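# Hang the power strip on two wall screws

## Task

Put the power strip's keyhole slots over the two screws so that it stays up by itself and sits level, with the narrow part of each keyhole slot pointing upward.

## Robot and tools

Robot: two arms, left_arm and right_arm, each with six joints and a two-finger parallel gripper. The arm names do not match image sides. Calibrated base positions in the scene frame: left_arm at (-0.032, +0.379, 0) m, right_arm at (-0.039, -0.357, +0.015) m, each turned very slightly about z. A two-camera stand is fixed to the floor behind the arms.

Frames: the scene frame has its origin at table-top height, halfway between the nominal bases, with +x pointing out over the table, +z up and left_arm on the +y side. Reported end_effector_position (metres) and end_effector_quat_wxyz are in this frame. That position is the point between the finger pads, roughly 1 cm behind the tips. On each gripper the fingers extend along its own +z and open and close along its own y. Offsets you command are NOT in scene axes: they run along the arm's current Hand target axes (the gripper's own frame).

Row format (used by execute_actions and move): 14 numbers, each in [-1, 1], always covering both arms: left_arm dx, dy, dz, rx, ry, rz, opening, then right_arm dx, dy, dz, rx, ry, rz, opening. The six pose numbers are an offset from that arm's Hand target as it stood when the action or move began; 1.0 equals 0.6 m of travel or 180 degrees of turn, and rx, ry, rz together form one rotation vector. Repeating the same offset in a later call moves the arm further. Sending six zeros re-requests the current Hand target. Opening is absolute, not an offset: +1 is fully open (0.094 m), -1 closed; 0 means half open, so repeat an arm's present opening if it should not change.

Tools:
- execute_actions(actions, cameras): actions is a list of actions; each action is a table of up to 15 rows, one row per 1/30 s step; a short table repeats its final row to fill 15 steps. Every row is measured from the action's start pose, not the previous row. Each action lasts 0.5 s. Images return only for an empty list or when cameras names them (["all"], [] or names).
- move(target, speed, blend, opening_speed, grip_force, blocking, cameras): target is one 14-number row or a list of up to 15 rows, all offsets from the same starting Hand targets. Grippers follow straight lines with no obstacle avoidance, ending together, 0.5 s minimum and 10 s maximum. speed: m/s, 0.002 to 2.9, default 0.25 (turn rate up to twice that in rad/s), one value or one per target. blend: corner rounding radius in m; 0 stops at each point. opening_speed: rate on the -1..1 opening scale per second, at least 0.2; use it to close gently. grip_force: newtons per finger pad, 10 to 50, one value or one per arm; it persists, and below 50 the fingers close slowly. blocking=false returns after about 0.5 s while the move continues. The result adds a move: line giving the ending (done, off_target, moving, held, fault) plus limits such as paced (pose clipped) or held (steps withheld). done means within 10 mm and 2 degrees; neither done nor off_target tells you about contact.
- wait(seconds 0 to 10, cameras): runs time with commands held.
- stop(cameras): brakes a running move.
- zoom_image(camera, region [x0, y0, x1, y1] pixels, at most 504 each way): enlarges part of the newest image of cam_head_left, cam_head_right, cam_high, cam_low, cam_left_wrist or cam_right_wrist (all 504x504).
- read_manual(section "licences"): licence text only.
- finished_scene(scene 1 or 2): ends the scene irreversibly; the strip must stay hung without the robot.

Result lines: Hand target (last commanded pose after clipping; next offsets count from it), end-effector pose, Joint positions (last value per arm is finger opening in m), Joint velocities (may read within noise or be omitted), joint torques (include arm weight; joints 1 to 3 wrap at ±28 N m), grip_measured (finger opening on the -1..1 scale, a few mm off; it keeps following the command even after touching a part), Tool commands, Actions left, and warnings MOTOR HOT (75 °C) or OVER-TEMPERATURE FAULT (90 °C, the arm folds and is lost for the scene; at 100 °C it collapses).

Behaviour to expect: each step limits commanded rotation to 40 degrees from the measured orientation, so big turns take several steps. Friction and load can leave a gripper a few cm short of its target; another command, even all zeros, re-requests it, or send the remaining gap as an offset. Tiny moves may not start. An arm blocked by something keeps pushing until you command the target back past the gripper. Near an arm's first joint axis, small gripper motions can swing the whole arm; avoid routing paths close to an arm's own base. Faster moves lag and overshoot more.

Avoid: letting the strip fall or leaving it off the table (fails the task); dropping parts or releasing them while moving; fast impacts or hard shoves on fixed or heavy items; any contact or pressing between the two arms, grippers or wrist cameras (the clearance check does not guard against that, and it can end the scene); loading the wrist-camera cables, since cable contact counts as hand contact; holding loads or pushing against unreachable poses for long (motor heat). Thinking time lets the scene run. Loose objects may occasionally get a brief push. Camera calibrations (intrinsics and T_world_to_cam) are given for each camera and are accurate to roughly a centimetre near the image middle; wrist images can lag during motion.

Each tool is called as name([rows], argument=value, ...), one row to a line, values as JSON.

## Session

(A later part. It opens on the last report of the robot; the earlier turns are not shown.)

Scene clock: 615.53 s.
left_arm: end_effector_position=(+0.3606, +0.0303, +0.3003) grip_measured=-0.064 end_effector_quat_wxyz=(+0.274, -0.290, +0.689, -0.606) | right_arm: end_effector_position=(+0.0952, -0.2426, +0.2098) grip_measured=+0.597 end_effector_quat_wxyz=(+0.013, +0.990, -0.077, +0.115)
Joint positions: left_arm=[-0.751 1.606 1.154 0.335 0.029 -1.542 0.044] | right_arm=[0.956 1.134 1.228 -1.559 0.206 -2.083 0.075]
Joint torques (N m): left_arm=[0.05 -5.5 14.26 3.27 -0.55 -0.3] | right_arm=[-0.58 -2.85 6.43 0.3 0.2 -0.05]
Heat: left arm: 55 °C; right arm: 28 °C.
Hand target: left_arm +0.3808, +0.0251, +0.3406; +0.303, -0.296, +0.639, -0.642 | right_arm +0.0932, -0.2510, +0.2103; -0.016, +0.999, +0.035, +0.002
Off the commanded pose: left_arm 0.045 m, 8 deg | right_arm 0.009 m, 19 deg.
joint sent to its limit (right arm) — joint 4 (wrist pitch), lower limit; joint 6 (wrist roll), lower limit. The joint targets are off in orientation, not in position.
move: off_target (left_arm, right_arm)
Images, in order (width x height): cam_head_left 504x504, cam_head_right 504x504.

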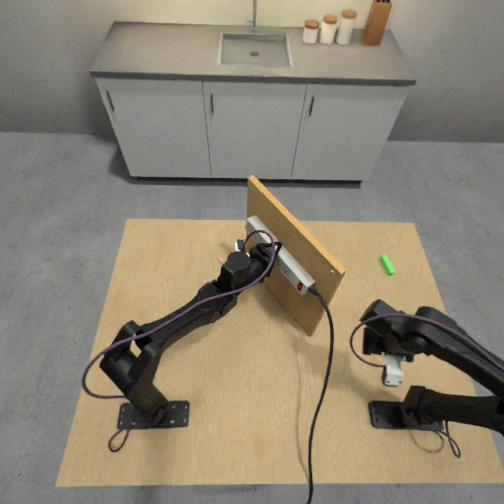

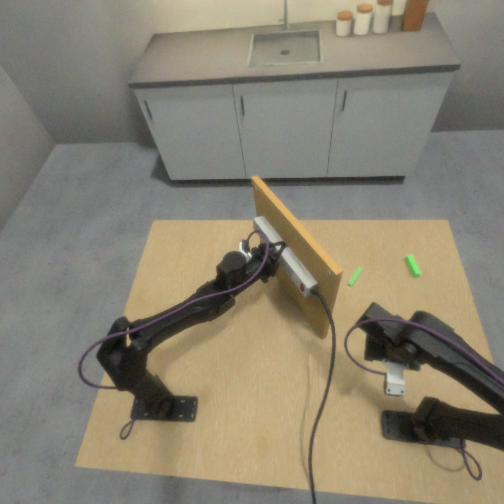

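move(target=[-0.006,0.06,-0.02,0,0,0,-1,0,0,0,0,0,0,0.6], speed=0.06, cameras=["cam_head_left","cam_head_right"])

zoom_image(camera="cam_head_left", region=[225, 200, 345, 320])

zoom_image(camera="cam_head_right", region=[225, 200, 345, 320])

Scene clock: 629.63 s.
left_arm: end_effector_position=(+0.3602, +0.0309, +0.2997) grip_measured=-0.064 end_effector_quat_wxyz=(+0.283, -0.283, +0.664, -0.632) | right_arm: end_effector_position=(+0.0952, -0.2426, +0.2098) grip_measured=+0.597 end_effector_quat_wxyz=(+0.013, +0.990, -0.077, +0.115)
Joint positions: left_arm=[-0.75 1.616 1.085 0.491 0.028 -1.551 0.044] | right_arm=[0.956 1.134 1.228 -1.559 0.206 -2.083 0.075]
Joint torques (N m): left_arm=[1.18 -5.82 8.06 3.04 -0.42 -0.16] | right_arm=[-0.58 -2.85 6.43 0.3 0.2 -0.05]
Heat: left arm: 57 °C; right arm: 28 °C.
Hand target: left_arm +0.3742, +0.0355, +0.3046; +0.303, -0.296, +0.639, -0.642 | right_arm +0.0932, -0.2510, +0.2103; -0.016, +0.999, +0.035, +0.002
Off the commanded pose: left_arm 0.016 m, 4 deg | right_arm 0.009 m, 19 deg.
joint sent to its limit (right arm) — joint 4 (wrist pitch), lower limit; joint 6 (wrist roll), lower limit. The joint targets are off in orientation, not in position.
move: off_target (left_arm, right_arm)
Images, in order (width x height): cam_head_left 504x504, cam_head_right 504x504.

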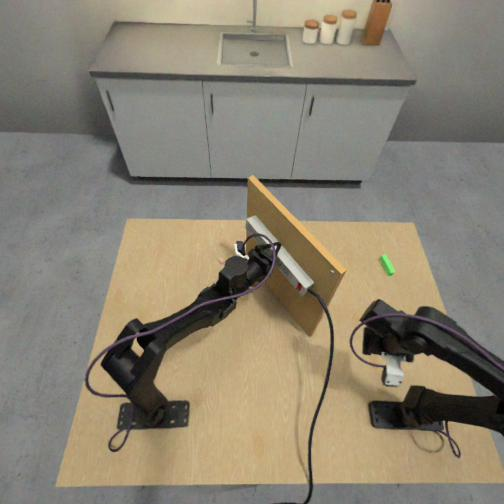

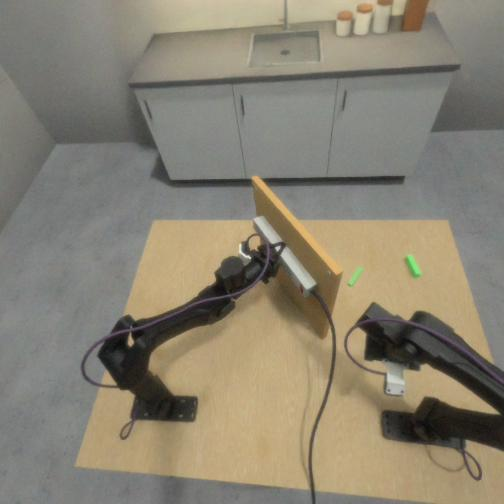

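Scaled by 4.200 from the camera's 504x504 image, which has a finer 720x720 frame.

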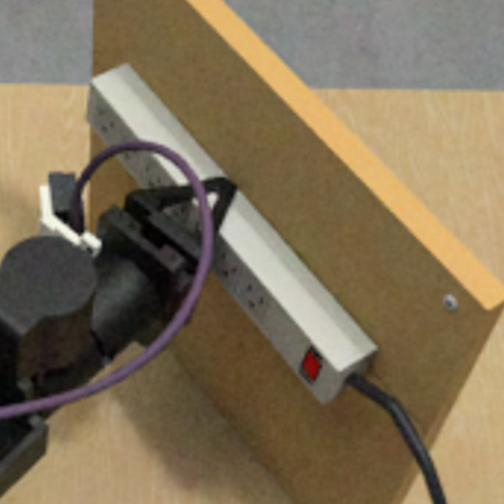

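Scaled by 4.200 from the camera's 504x504 image, which has a finer 720x720 frame.

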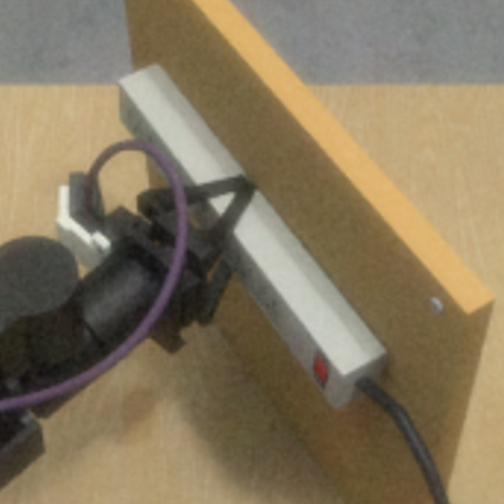

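move(target=[-0.004,0.03,-0.008,0,0,0,-1,0,0,0,0,0,0,0.6], speed=0.06, cameras=["cam_head_left","cam_head_right"])

zoom_image(camera="cam_head_left", region=[225, 200, 345, 320])

zoom_image(camera="cam_head_right", region=[225, 200, 345, 320])

Scene clock: 648.13 s.
left_arm: end_effector_position=(+0.3592, +0.0326, +0.2966) grip_measured=-0.064 end_effector_quat_wxyz=(+0.293, -0.273, +0.646, -0.650) | right_arm: end_effector_position=(+0.0952, -0.2426, +0.2098) grip_measured=+0.597 end_effector_quat_wxyz=(+0.013, +0.990, -0.077, +0.115)
Joint positions: left_arm=[-0.748 1.631 1.027 0.621 0.032 -1.547 0.044] | right_arm=[0.956 1.134 1.228 -1.559 0.206 -2.083 0.075]
Joint torques (N m): left_arm=[1.51 -5.97 6.9 2.54 -0.43 -0.21] | right_arm=[-0.58 -2.85 6.43 0.3 0.2 -0.05]
Heat: left arm: 57 °C; right arm: 28 °C.
Hand target: left_arm +0.3723, +0.0405, +0.2865; +0.303, -0.296, +0.639, -0.642 | right_arm +0.0932, -0.2510, +0.2103; -0.016, +0.999, +0.035, +0.002
Off the commanded pose: left_arm 0.018 m, 3 deg | right_arm 0.009 m, 19 deg.
joint sent to its limit (right arm) — joint 4 (wrist pitch), lower limit; joint 6 (wrist roll), lower limit. The joint targets are off in orientation, not in position.
move: off_target (left_arm, right_arm)
Images, in order (width x height): cam_head_left 504x504, cam_head_right 504x504.

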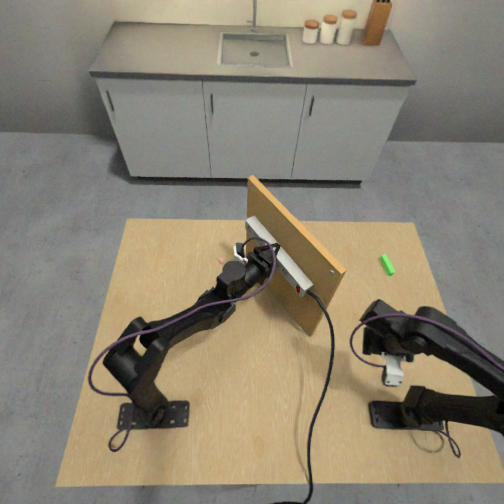

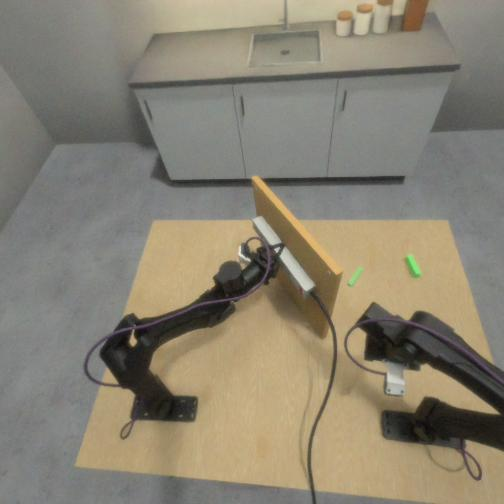

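Scaled by 4.200 from the camera's 504x504 image, which has a finer 720x720 frame.

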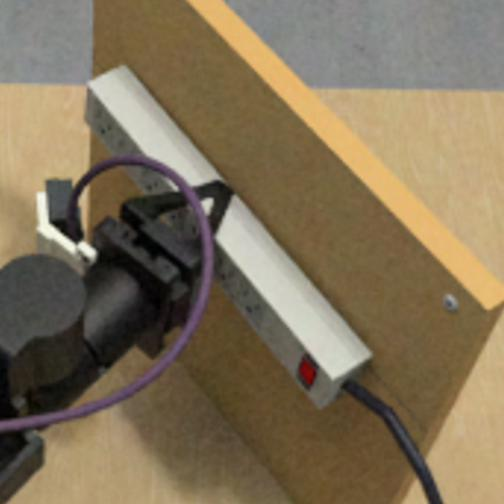

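Scaled by 4.200 from the camera's 504x504 image, which has a finer 720x720 frame.

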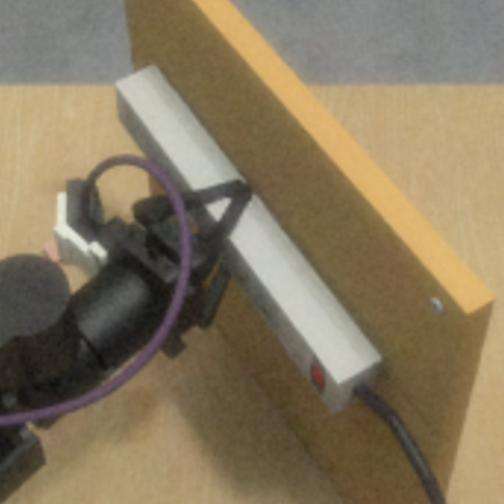

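move(target=[-0.004,0.028,-0.01,0,0,0,-1,0,0,0,0,0,0,0.6], speed=0.06, cameras=["cam_head_left","cam_head_right"])

zoom_image(camera="cam_head_left", region=[225, 200, 345, 320])

zoom_image(camera="cam_head_right", region=[225, 200, 345, 320])

Scene clock: 656.00 s.
left_arm: end_effector_position=(+0.3607, +0.0410, +0.2514) grip_measured=-0.064 end_effector_quat_wxyz=(+0.285, -0.291, +0.672, -0.619) | right_arm: end_effector_position=(+0.0952, -0.2426, +0.2098) grip_measured=+0.597 end_effector_quat_wxyz=(+0.013, +0.990, -0.077, +0.115)
Joint positions: left_arm=[-0.735 1.654 0.951 0.632 0.028 -1.546 0.044] | right_arm=[0.956 1.134 1.228 -1.559 0.206 -2.083 0.075]
Joint torques (N m): left_arm=[0.91 -7.83 7.68 3.17 -0.3 -0.16] | right_arm=[-0.58 -2.85 6.45 0.3 0.2 -0.05]
Heat: left arm: 56 °C; right arm: 28 °C.
Hand target: left_arm +0.3693, +0.0461, +0.2698; +0.303, -0.296, +0.639, -0.642 | right_arm +0.0932, -0.2510, +0.2103; -0.016, +0.999, +0.035, +0.002
Off the commanded pose: left_arm 0.021 m, 5 deg | right_arm 0.009 m, 19 deg.
joint sent to its limit (right arm) — joint 4 (wrist pitch), lower limit; joint 6 (wrist roll), lower limit. The joint targets are off in orientation, not in position.
move: off_target (left_arm, right_arm)
Images, in order (width x height): cam_head_left 504x504, cam_head_right 504x504.

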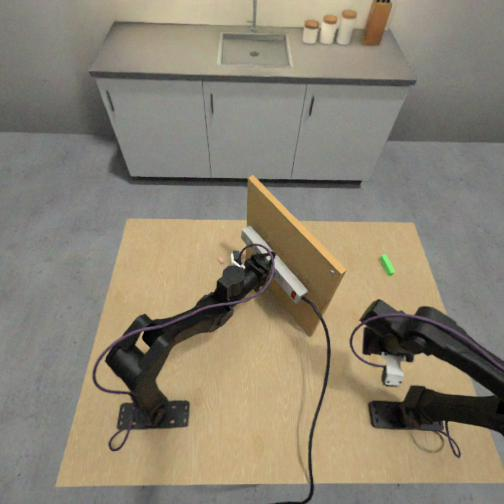

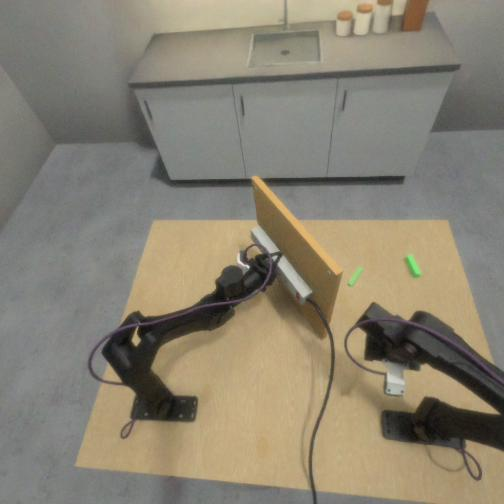

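Scaled by 4.200 from the camera's 504x504 image, which has a finer 720x720 frame.

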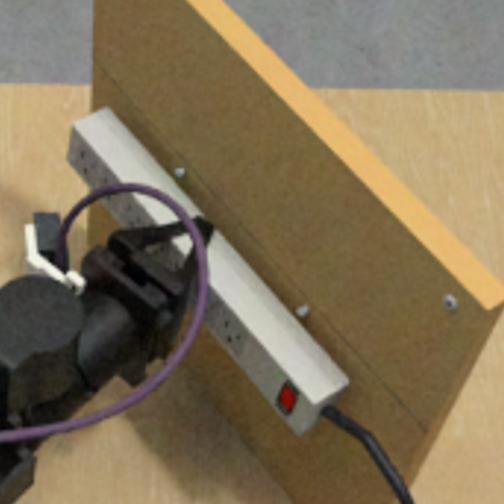

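Scaled by 4.200 from the camera's 504x504 image, which has a finer 720x720 frame.

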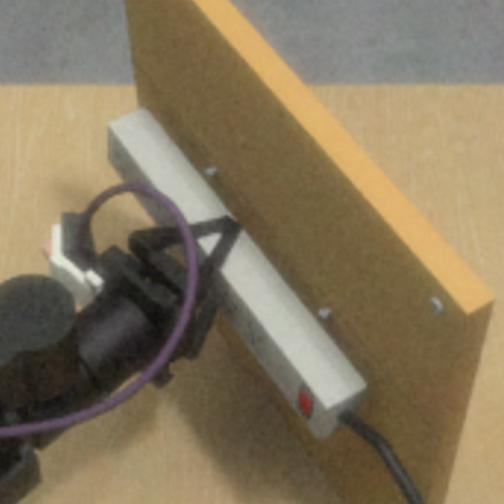

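move(target=[0.022,-0.02,0.05,0,0,0.004,-1,0,0,0,0,0,0,0.6], speed=0.06, cameras=["cam_head_left","cam_head_right"])

zoom_image(camera="cam_head_left", region=[225, 200, 345, 320])

zoom_image(camera="cam_head_right", region=[225, 200, 345, 320])

Scene clock: 675.77 s.
left_arm: end_effector_position=(+0.3651, +0.0297, +0.2433) grip_measured=-0.064 end_effector_quat_wxyz=(+0.282, -0.293, +0.681, -0.609) | right_arm: end_effector_position=(+0.0952, -0.2426, +0.2098) grip_measured=+0.597 end_effector_quat_wxyz=(+0.013, +0.990, -0.077, +0.115)
Joint positions: left_arm=[-0.752 1.697 0.996 0.6 0.011 -1.541 0.044] | right_arm=[0.956 1.134 1.228 -1.559 0.206 -2.083 0.075]
Joint torques (N m): left_arm=[-1.11 -5.49 15.61 2.84 -0.51 -0.11] | right_arm=[-0.58 -2.85 6.45 0.3 0.2 -0.05]
Heat: left arm: 57 °C; right arm: 28 °C.
Hand target: left_arm +0.3838, +0.0167, +0.2818; +0.307, -0.291, +0.641, -0.640 | right_arm +0.0932, -0.2510, +0.2103; -0.016, +0.999, +0.035, +0.002
Off the commanded pose: left_arm 0.045 m, 7 deg | right_arm 0.009 m, 19 deg.
joint sent to its limit (right arm) — joint 4 (wrist pitch), lower limit; joint 6 (wrist roll), lower limit. The joint targets are off in orientation, not in position.
move: off_target (left_arm, right_arm)
Images, in order (width x height): cam_head_left 504x504, cam_head_right 504x504.

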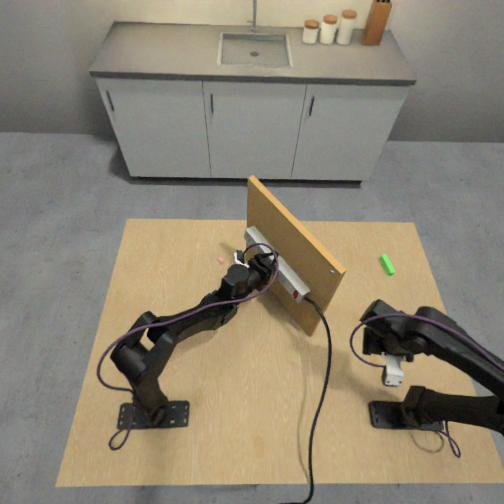

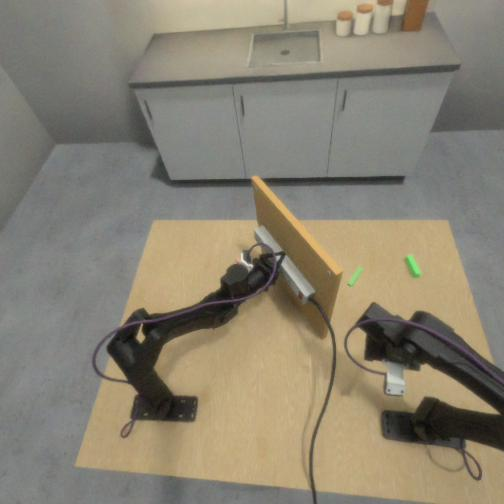

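Scaled by 4.200 from the camera's 504x504 image, which has a finer 720x720 frame.

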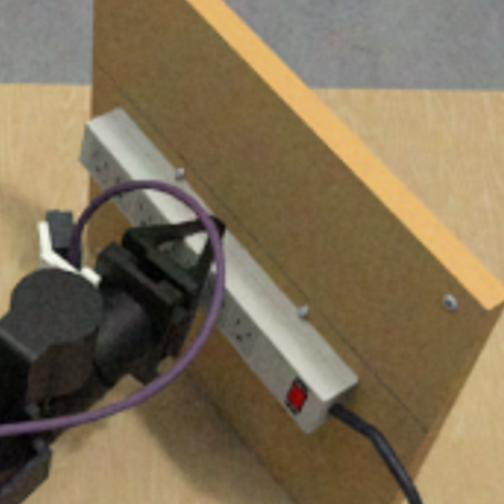

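Scaled by 4.200 from the camera's 504x504 image, which has a finer 720x720 frame.

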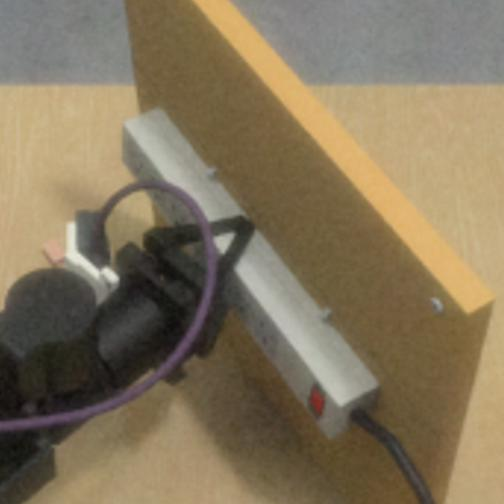

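move([
  [0,0,-0.06,0,0,0,-1,0,0,0,0,0,0,0.6],
  [0.0,-0.075,-0.06,0,0,0.006,-1,0,0,0,0,0,0,0.6],
], speed=0.08, cameras=["cam_head_left","cam_head_right"])

zoom_image(camera="cam_head_left", region=[225, 200, 345, 320])

zoom_image(camera="cam_head_right", region=[225, 200, 345, 320])

Scene clock: 687.17 s.
left_arm: end_effector_position=(+0.3499, +0.0338, +0.2642) grip_measured=-0.064 end_effector_quat_wxyz=(+0.282, -0.287, +0.702, -0.588) | right_arm: end_effector_position=(+0.0952, -0.2426, +0.2098) grip_measured=+0.597 end_effector_quat_wxyz=(+0.013, +0.990, -0.077, +0.115)
Joint positions: left_arm=[-0.77 1.6 1.034 0.414 -0.002 -1.513 0.044] | right_arm=[0.956 1.134 1.228 -1.559 0.206 -2.083 0.075]
Joint torques (N m): left_arm=[0.17 -12.74 11.49 3.06 -0.35 -0.21] | right_arm=[-0.58 -2.85 6.45 0.3 0.2 -0.05]
Heat: left arm: 56 °C; right arm: 28 °C.
Hand target: left_arm +0.3553, +0.0394, +0.3266; +0.313, -0.285, +0.644, -0.637 | right_arm +0.0932, -0.2510, +0.2103; -0.016, +0.999, +0.035, +0.002
Off the commanded pose: left_arm 0.063 m, 9 deg | right_arm 0.009 m, 19 deg.
joint sent to its limit (right arm) — joint 4 (wrist pitch), lower limit; joint 6 (wrist roll), lower limit. The joint targets are off in orientation, not in position.
move: off_target (left_arm, right_arm)
Images, in order (width x height): cam_head_left 504x504, cam_head_right 504x504.

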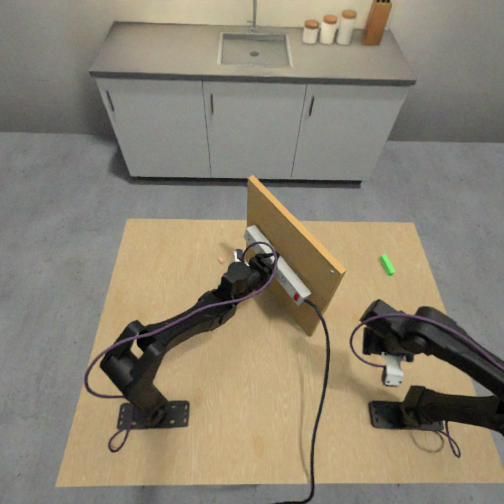

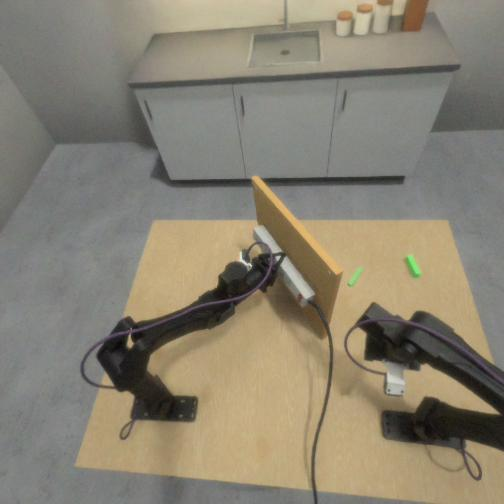

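Scaled by 4.200 from the camera's 504x504 image, which has a finer 720x720 frame.

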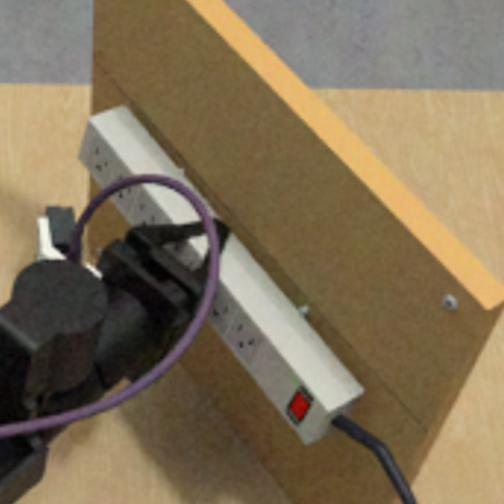

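Scaled by 4.200 from the camera's 504x504 image, which has a finer 720x720 frame.

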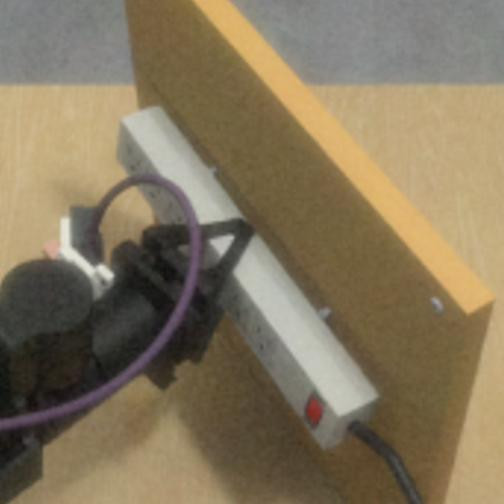

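move(target=[-0.006,-0.02,-0.025,0,0,-0.012,-1,0,0,0,0,0,0,0.6], speed=0.08, cameras=["cam_head_left","cam_head_right"])

zoom_image(camera="cam_head_left", region=[225, 200, 345, 320])

zoom_image(camera="cam_head_right", region=[225, 200, 345, 320])

Scene clock: 705.70 s.
left_arm: end_effector_position=(+0.3409, +0.0415, +0.2800) grip_measured=-0.064 end_effector_quat_wxyz=(+0.277, -0.291, +0.699, -0.591) | right_arm: end_effector_position=(+0.0952, -0.2426, +0.2098) grip_measured=+0.597 end_effector_quat_wxyz=(+0.013, +0.990, -0.077, +0.115)
Joint positions: left_arm=[-0.77 1.537 1.034 0.355 -0.001 -1.528 0.044] | right_arm=[0.956 1.134 1.228 -1.559 0.206 -2.083 0.075]
Joint torques (N m): left_arm=[1.37 -12.16 10.41 3.14 -0.3 -0.5] | right_arm=[-0.58 -2.86 6.45 0.3 0.2 -0.05]
Heat: left arm: 55 °C; right arm: 28 °C.
Hand target: left_arm +0.3458, +0.0514, +0.3385; +0.301, -0.298, +0.638, -0.643 | right_arm +0.0932, -0.2510, +0.2103; -0.016, +0.999, +0.035, +0.002
Off the commanded pose: left_arm 0.060 m, 10 deg | right_arm 0.009 m, 19 deg.
joint sent to its limit (right arm) — joint 4 (wrist pitch), lower limit; joint 6 (wrist roll), lower limit. The joint targets are off in orientation, not in position.
move: off_target (left_arm, right_arm)
Images, in order (width x height): cam_head_left 504x504, cam_head_right 504x504.

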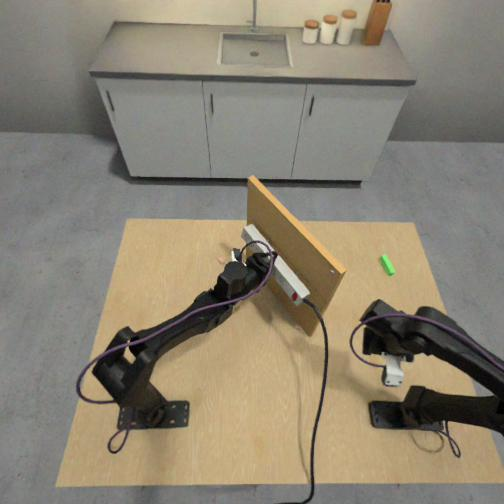

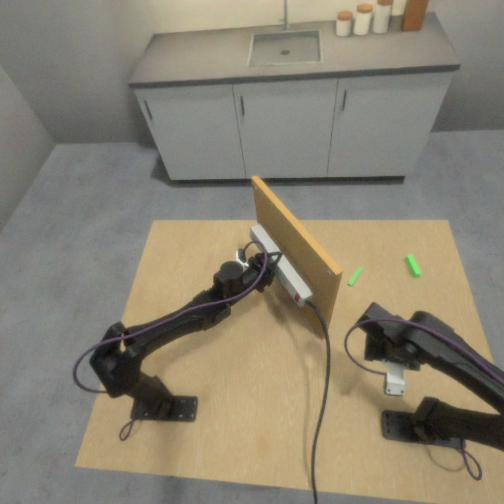

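Scaled by 4.200 from the camera's 504x504 image, which has a finer 720x720 frame.

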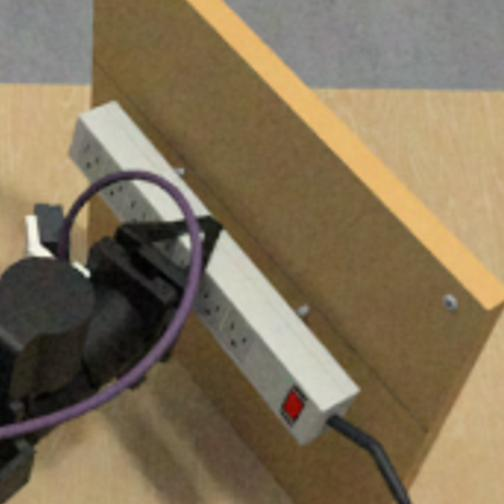

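Scaled by 4.200 from the camera's 504x504 image, which has a finer 720x720 frame.

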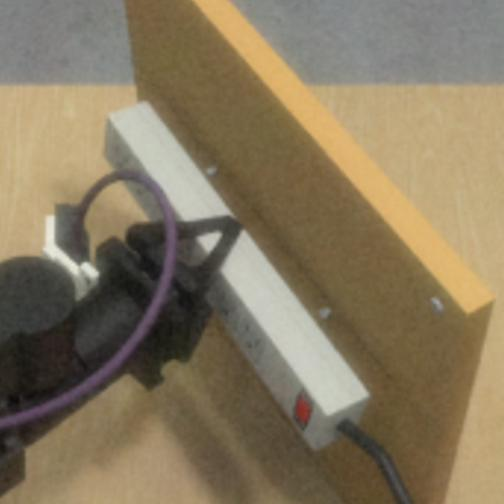

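move(target=[0.001,0,0.04,0,0,0,-1,0,0,0,0,0,0,0.6], speed=0.06, cameras=["cam_head_left","cam_head_right"])

zoom_image(camera="cam_head_left", region=[225, 200, 345, 320])

zoom_image(camera="cam_head_right", region=[225, 200, 345, 320])

Scene clock: 724.57 s.
left_arm: end_effector_position=(+0.3477, +0.0332, +0.2967) grip_measured=-0.064 end_effector_quat_wxyz=(+0.279, -0.285, +0.692, -0.602) | right_arm: end_effector_position=(+0.0952, -0.2426, +0.2098) grip_measured=+0.597 end_effector_quat_wxyz=(+0.013, +0.990, -0.077, +0.115)
Joint positions: left_arm=[-0.77 1.564 1.1 0.345 0.008 -1.528 0.044] | right_arm=[0.956 1.134 1.228 -1.559 0.206 -2.083 0.075]
Joint torques (N m): left_arm=[1.05 -7.23 12.14 3.21 -0.37 -0.48] | right_arm=[-0.59 -2.86 6.43 0.3 0.2 -0.05]
Heat: left arm: 56 °C; right arm: 28 °C.
Hand target: left_arm +0.3637, +0.0356, +0.3386; +0.301, -0.298, +0.638, -0.643 | right_arm +0.0932, -0.2510, +0.2103; -0.016, +0.999, +0.035, +0.002
Off the commanded pose: left_arm 0.045 m, 8 deg | right_arm 0.009 m, 19 deg.
joint sent to its limit (right arm) — joint 4 (wrist pitch), lower limit; joint 6 (wrist roll), lower limit. The joint targets are off in orientation, not in position.
move: off_target (left_arm, right_arm)
Images, in order (width x height): cam_head_left 504x504, cam_head_right 504x504.

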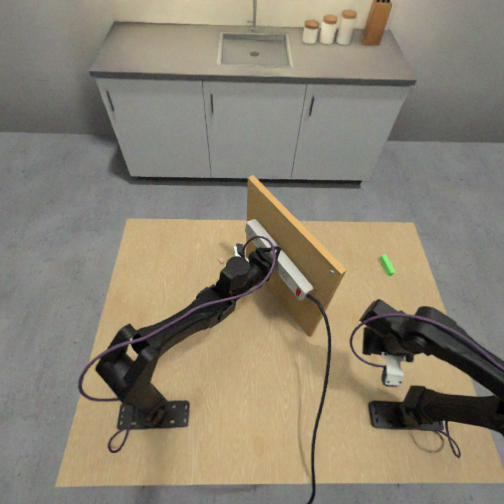

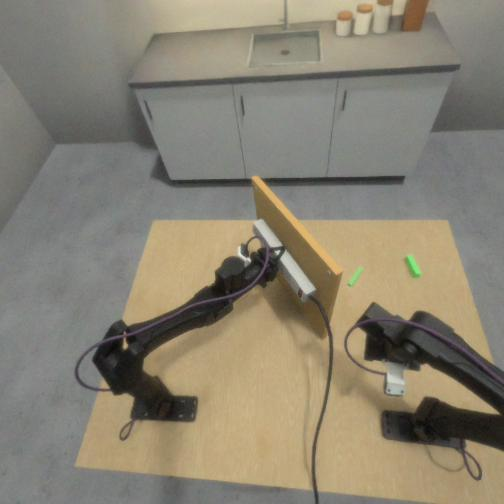

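Scaled by 4.200 from the camera's 504x504 image, which has a finer 720x720 frame.

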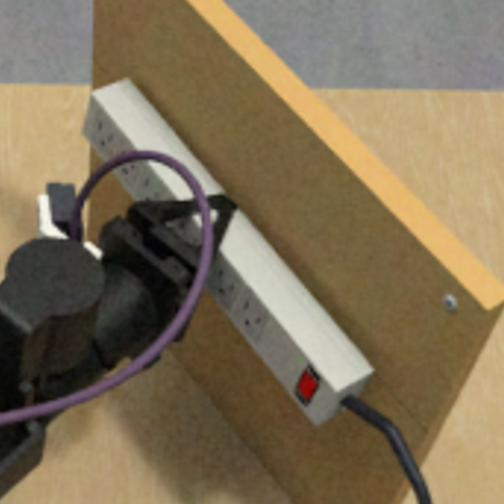

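Scaled by 4.200 from the camera's 504x504 image, which has a finer 720x720 frame.

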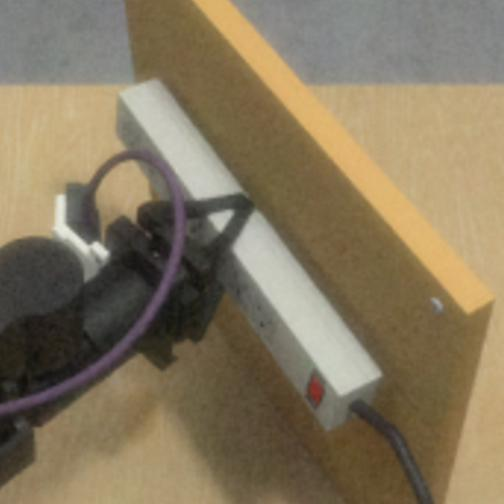

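move(target=[-0.002,0.025,0.004,0,0,-0.006,-1,0,0,0,0,0,0,0.6], speed=0.06, cameras=["cam_head_left","cam_head_right"])

zoom_image(camera="cam_head_left", region=[225, 200, 345, 320])

zoom_image(camera="cam_head_right", region=[225, 200, 345, 320])

Scene clock: 738.67 s.
left_arm: end_effector_position=(+0.3519, +0.0290, +0.2928) grip_measured=-0.064 end_effector_quat_wxyz=(+0.276, -0.288, +0.686, -0.609) | right_arm: end_effector_position=(+0.0952, -0.2426, +0.2098) grip_measured=+0.597 end_effector_quat_wxyz=(+0.013, +0.990, -0.077, +0.115)
Joint positions: left_arm=[-0.77 1.592 1.1 0.385 0.01 -1.542 0.044] | right_arm=[0.956 1.134 1.228 -1.559 0.206 -2.083 0.075]
Joint torques (N m): left_arm=[1.46 -7.68 9.43 3.39 -0.35 -0.54] | right_arm=[-0.58 -2.86 6.43 0.3 0.2 -0.05]
Heat: left arm: 56 °C; right arm: 28 °C.
Hand target: left_arm +0.3665, +0.0349, +0.3236; +0.295, -0.304, +0.636, -0.645 | right_arm +0.0932, -0.2510, +0.2103; -0.016, +0.999, +0.035, +0.002
Off the commanded pose: left_arm 0.035 m, 8 deg | right_arm 0.009 m, 19 deg.
joint sent to its limit (right arm) — joint 4 (wrist pitch), lower limit; joint 6 (wrist roll), lower limit. The joint targets are off in orientation, not in position.
move: off_target (left_arm, right_arm)
Images, in order (width x height): cam_head_left 504x504, cam_head_right 504x504.

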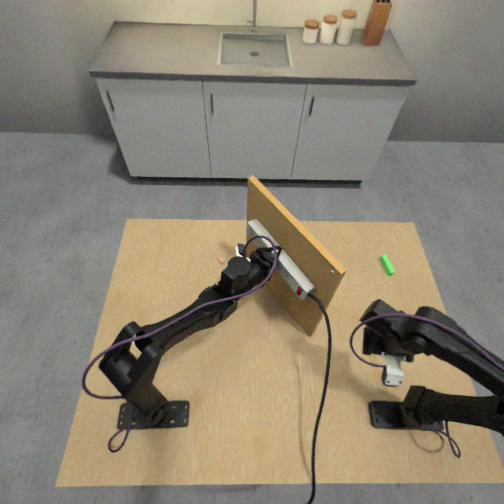

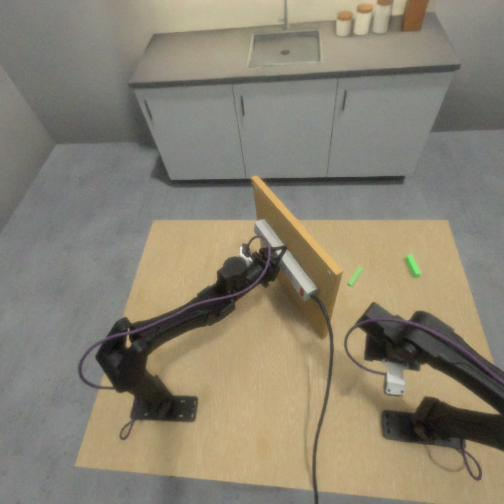

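Scaled by 4.200 from the camera's 504x504 image, which has a finer 720x720 frame.

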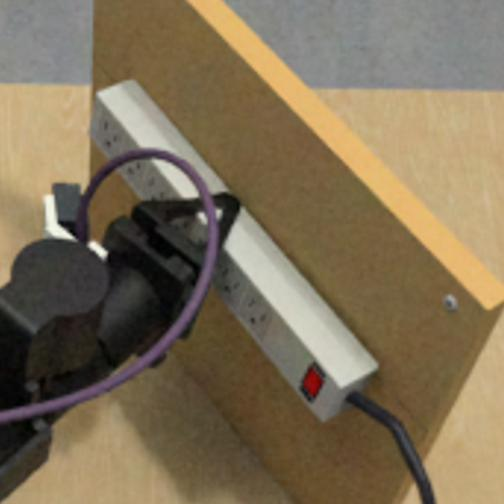

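Scaled by 4.200 from the camera's 504x504 image, which has a finer 720x720 frame.

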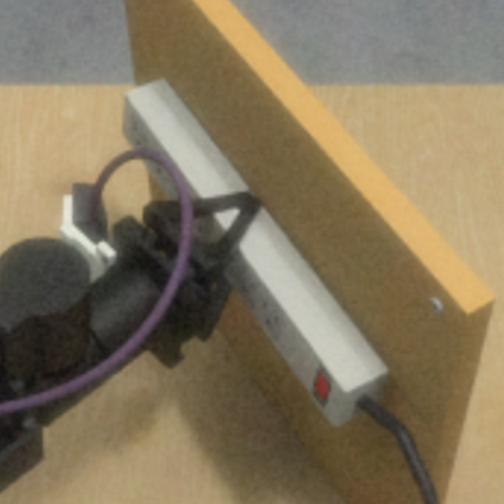

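move(target=[0.004,0.02,0.015,0,0,0,-1,0,0,0,0,0,0,0.6], speed=0.06)

move(target=[0.004,0.015,0.015,0,0,0,-1,0,0,0,0,0,0,0.6], speed=0.06, cameras=["cam_head_left","cam_head_right"])

zoom_image(camera="cam_head_left", region=[225, 200, 345, 320])

zoom_image(camera="cam_head_right", region=[225, 200, 345, 320])

Scene clock: 760.77 s.
left_arm: end_effector_position=(+0.3549, +0.0278, +0.2920) grip_measured=-0.064 end_effector_quat_wxyz=(+0.279, -0.289, +0.682, -0.611) | right_arm: end_effector_position=(+0.0952, -0.2426, +0.2098) grip_measured=+0.597 end_effector_quat_wxyz=(+0.013, +0.990, -0.077, +0.115)
Joint positions: left_arm=[-0.77 1.606 1.1 0.408 0.004 -1.542 0.044] | right_arm=[0.956 1.134 1.228 -1.559 0.206 -2.083 0.075]
Joint torques (N m): left_arm=[1.21 -4.96 9.51 3.6 -0.4 -0.59] | right_arm=[-0.59 -2.85 6.43 0.3 0.2 -0.05]
Heat: left arm: 60 °C; right arm: 28 °C.
Hand target: left_arm +0.3718, +0.0271, +0.3120; +0.295, -0.304, +0.635, -0.646 | right_arm +0.0932, -0.2510, +0.2103; -0.016, +0.999, +0.035, +0.002
Off the commanded pose: left_arm 0.026 m, 7 deg | right_arm 0.009 m, 19 deg.
joint sent to its limit (right arm) — joint 4 (wrist pitch), lower limit; joint 6 (wrist roll), lower limit. The joint targets are off in orientation, not in position.
move: off_target (left_arm, right_arm)

Scene clock: 761.47 s.
left_arm: end_effector_position=(+0.3553, +0.0275, +0.2913) grip_measured=-0.064 end_effector_quat_wxyz=(+0.279, -0.289, +0.682, -0.611) | right_arm: end_effector_position=(+0.0952, -0.2426, +0.2098) grip_measured=+0.597 end_effector_quat_wxyz=(+0.013, +0.990, -0.077, +0.115)
Joint positions: left_arm=[-0.77 1.608 1.1 0.411 0.003 -1.542 0.044] | right_arm=[0.956 1.134 1.228 -1.559 0.206 -2.083 0.075]
Joint torques (N m): left_arm=[0.25 -1.83 10.25 3.85 -0.38 -0.51] | right_arm=[-0.58 -2.85 6.43 0.3 0.2 -0.05]
Heat: left arm: 60 °C; right arm: 28 °C.
Hand target: left_arm +0.3771, +0.0194, +0.3029; +0.295, -0.304, +0.636, -0.645 | right_arm +0.0932, -0.2510, +0.2103; -0.016, +0.999, +0.035, +0.002
Off the commanded pose: left_arm 0.026 m, 7 deg | right_arm 0.009 m, 19 deg.
joint sent to its limit (right arm) — joint 4 (wrist pitch), lower limit; joint 6 (wrist roll), lower limit. The joint targets are off in orientation, not in position.
move: off_target (left_arm, right_arm)
Images, in order (width x height): cam_head_left 504x504, cam_head_right 504x504.

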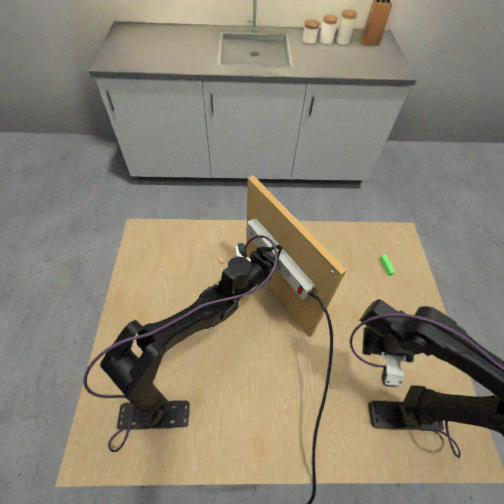

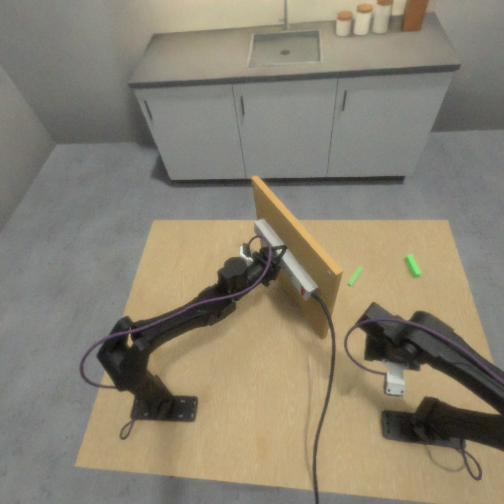

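Scaled by 4.200 from the camera's 504x504 image, which has a finer 720x720 frame.

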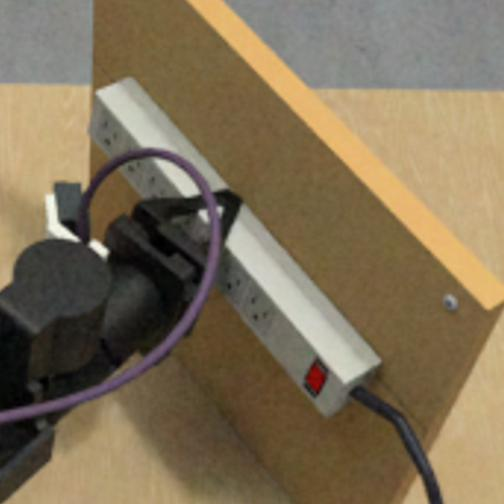

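Scaled by 4.200 from the camera's 504x504 image, which has a finer 720x720 frame.

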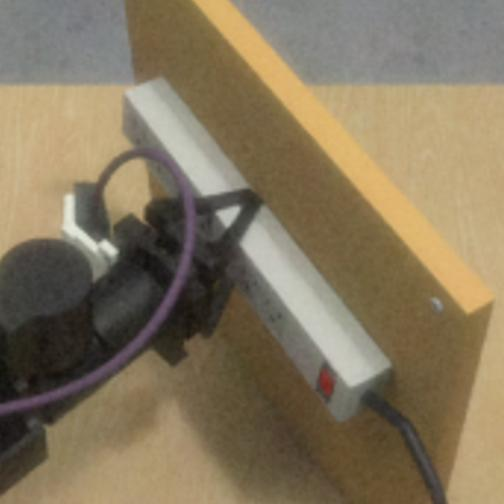

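move([
  [-0.015,0.02,-0.005,0,0,-0.003,-1,0,0,0,0,0,0,0.6],
  [-0.01,0.04,-0.01,0,0,-0.003,-1,0,0,0,0,0,0,0.6],
], speed=0.04, cameras=["cam_head_left","cam_head_right"])

zoom_image(camera="cam_head_left", region=[225, 200, 345, 320])

zoom_image(camera="cam_head_right", region=[225, 200, 345, 320])

Scene clock: 776.43 s.
left_arm: end_effector_position=(+0.3545, +0.0287, +0.2895) grip_measured=-0.064 end_effector_quat_wxyz=(+0.286, -0.281, +0.649, -0.647) | right_arm: end_effector_position=(+0.0952, -0.2426, +0.2098) grip_measured=+0.597 end_effector_quat_wxyz=(+0.013, +0.990, -0.077, +0.115)
Joint positions: left_arm=[-0.767 1.631 1.015 0.616 0.01 -1.563 0.044] | right_arm=[0.956 1.134 1.228 -1.559 0.206 -2.083 0.075]
Joint torques (N m): left_arm=[1.57 -1.87 9.8 2.83 -0.45 -0.42] | right_arm=[-0.58 -2.85 6.43 0.3 0.2 -0.05]
Heat: left arm: 62 °C; right arm: 28 °C.
Hand target: left_arm +0.3763, +0.0274, +0.2788; +0.292, -0.307, +0.634, -0.647 | right_arm +0.0932, -0.2510, +0.2103; -0.016, +0.999, +0.035, +0.002
Off the commanded pose: left_arm 0.024 m, 3 deg | right_arm 0.009 m, 19 deg.
joint sent to its limit (right arm) — joint 4 (wrist pitch), lower limit; joint 6 (wrist roll), lower limit. The joint targets are off in orientation, not in position.
move: off_target (left_arm, right_arm)
Images, in order (width x height): cam_head_left 504x504, cam_head_right 504x504.

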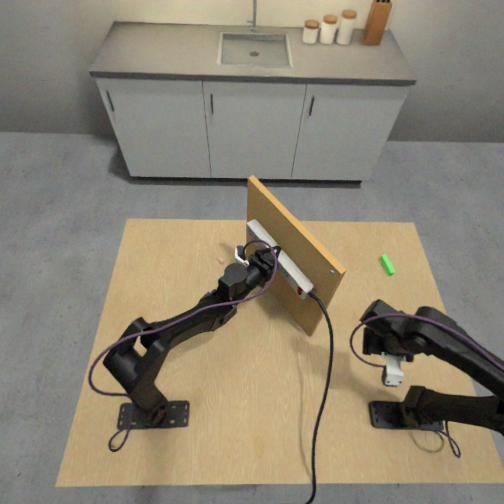

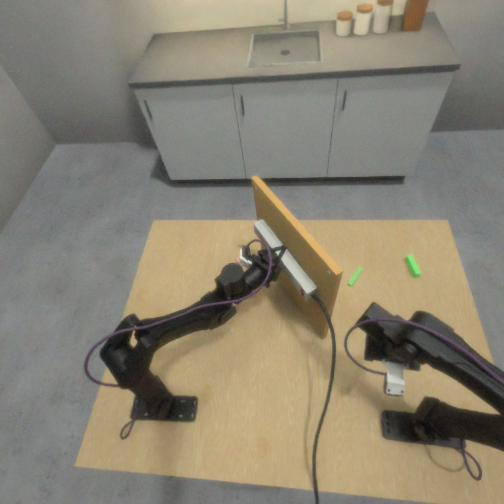

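Scaled by 4.200 from the camera's 504x504 image, which has a finer 720x720 frame.

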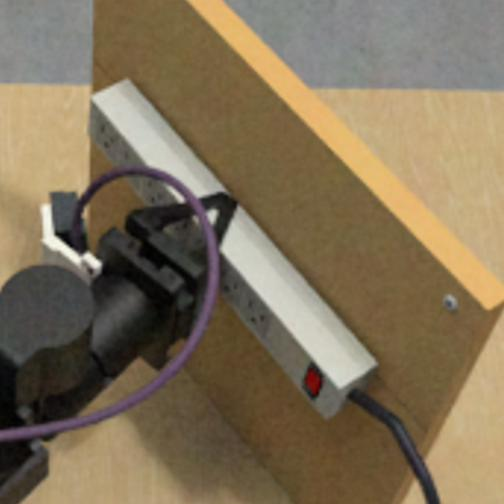

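Scaled by 4.200 from the camera's 504x504 image, which has a finer 720x720 frame.

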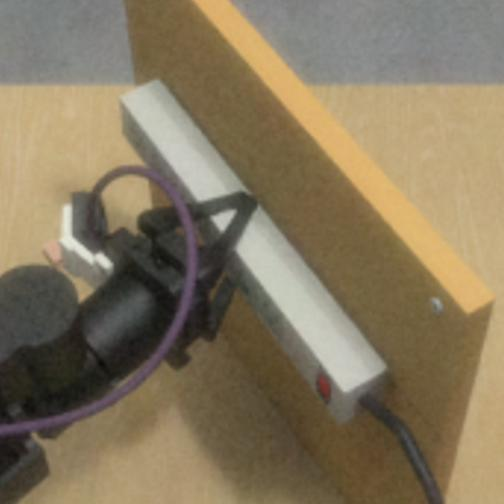

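move([
  [0.012,0.008,0.0,0,0,0,-1,0,0,0,0,0,0,0.6],
  [-0.012,0.012,0,0,0,0,-1,0,0,0,0,0,0,0.6],
  [0,0.015,0.0,0,0,0,-1,0,0,0,0,0,0,0.6],
], speed=0.04)

move([
  [0.012,0.008,0.0,0,0,0,-1,0,0,0,0,0,0,0.6],
  [-0.012,0.012,0,0,0,0,-1,0,0,0,0,0,0,0.6],
  [0,0.015,0.0,0,0,0,-1,0,0,0,0,0,0,0.6],
], speed=0.04, cameras=["cam_head_left","cam_head_right"])

zoom_image(camera="cam_head_left", region=[225, 200, 345, 320])

zoom_image(camera="cam_head_right", region=[225, 200, 345, 320])

Scene clock: 786.80 s.
left_arm: end_effector_position=(+0.3545, +0.0291, +0.2887) grip_measured=-0.064 end_effector_quat_wxyz=(+0.287, -0.276, +0.638, -0.659) | right_arm: end_effector_position=(+0.0952, -0.2426, +0.2098) grip_measured=+0.597 end_effector_quat_wxyz=(+0.013, +0.990, -0.077, +0.115)
Joint positions: left_arm=[-0.762 1.645 0.99 0.688 0.022 -1.569 0.044] | right_arm=[0.956 1.134 1.228 -1.559 0.206 -2.083 0.075]
Joint torques (N m): left_arm=[1.03 -1.94 10 2.44 -0.48 -0.32] | right_arm=[-0.58 -2.85 6.43 0.3 0.2 -0.05]
Heat: left arm: 59 °C; right arm: 28 °C.
Hand target: left_arm +0.3762, +0.0271, +0.2697; +0.292, -0.307, +0.634, -0.647 | right_arm +0.0932, -0.2510, +0.2103; -0.016, +0.999, +0.035, +0.002
Off the commanded pose: left_arm 0.029 m, 4 deg | right_arm 0.009 m, 19 deg.
joint sent to its limit (right arm) — joint 4 (wrist pitch), lower limit; joint 6 (wrist roll), lower limit. The joint targets are off in orientation, not in position.
move: off_target (left_arm, right_arm)

Scene clock: 788.53 s.
left_arm: end_effector_position=(+0.3543, +0.0295, +0.2881) grip_measured=-0.064 end_effector_quat_wxyz=(+0.290, -0.274, +0.626, -0.670) | right_arm: end_effector_position=(+0.0952, -0.2426, +0.2098) grip_measured=+0.597 end_effector_quat_wxyz=(+0.013, +0.990, -0.077, +0.115)
Joint positions: left_arm=[-0.763 1.66 0.968 0.759 0.019 -1.576 0.044] | right_arm=[0.956 1.134 1.228 -1.559 0.206 -2.083 0.075]
Joint torques (N m): left_arm=[0.81 -1.95 9.5 2.13 -0.5 -0.22] | right_arm=[-0.58 -2.85 6.45 0.3 0.2 -0.05]
Heat: left arm: 58 °C; right arm: 28 °C.
Hand target: left_arm +0.3761, +0.0269, +0.2609; +0.292, -0.307, +0.634, -0.647 | right_arm +0.0932, -0.2510, +0.2103; -0.016, +0.999, +0.035, +0.002
Off the commanded pose: left_arm 0.035 m, 5 deg | right_arm 0.009 m, 19 deg.
joint sent to its limit (right arm) — joint 4 (wrist pitch), lower limit; joint 6 (wrist roll), lower limit. The joint targets are off in orientation, not in position.
move: off_target (left_arm, right_arm)
Images, in order (width x height): cam_head_left 504x504, cam_head_right 504x504.

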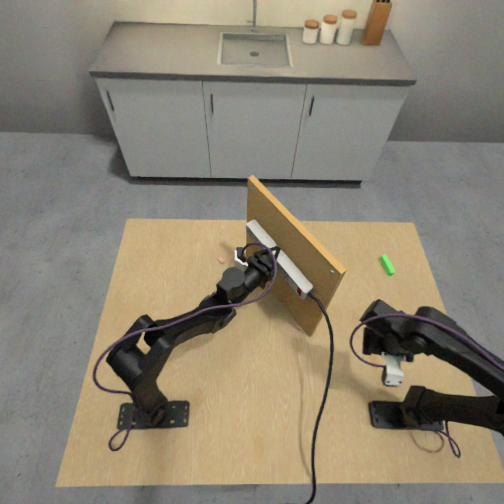

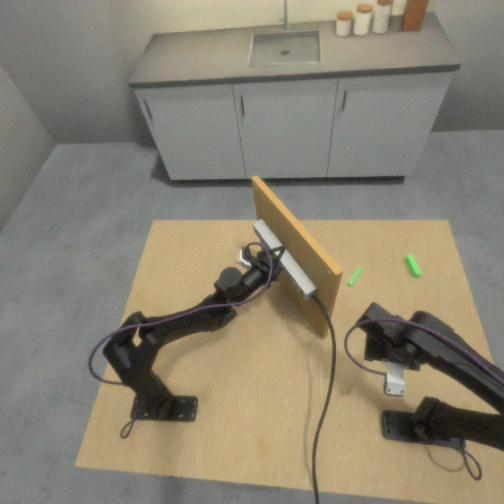

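Scaled by 4.200 from the camera's 504x504 image, which has a finer 720x720 frame.

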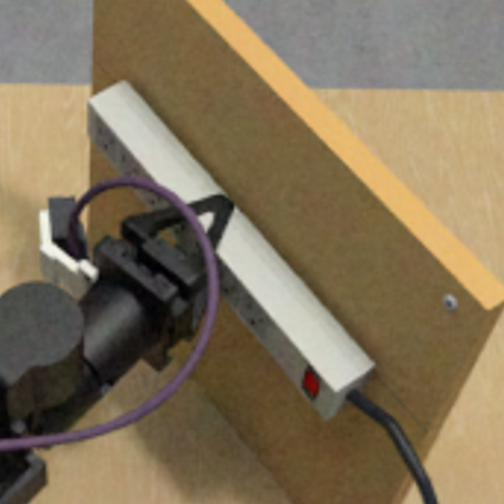

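Scaled by 4.200 from the camera's 504x504 image, which has a finer 720x720 frame.

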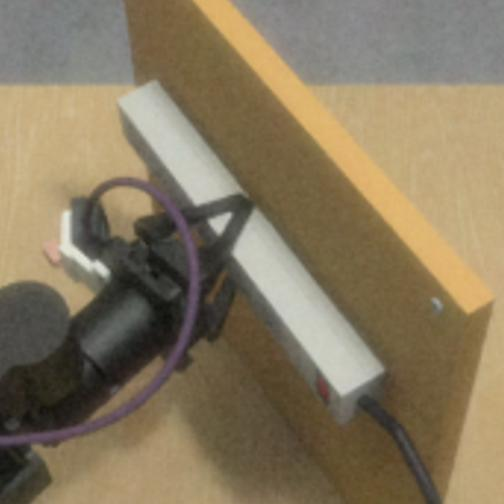

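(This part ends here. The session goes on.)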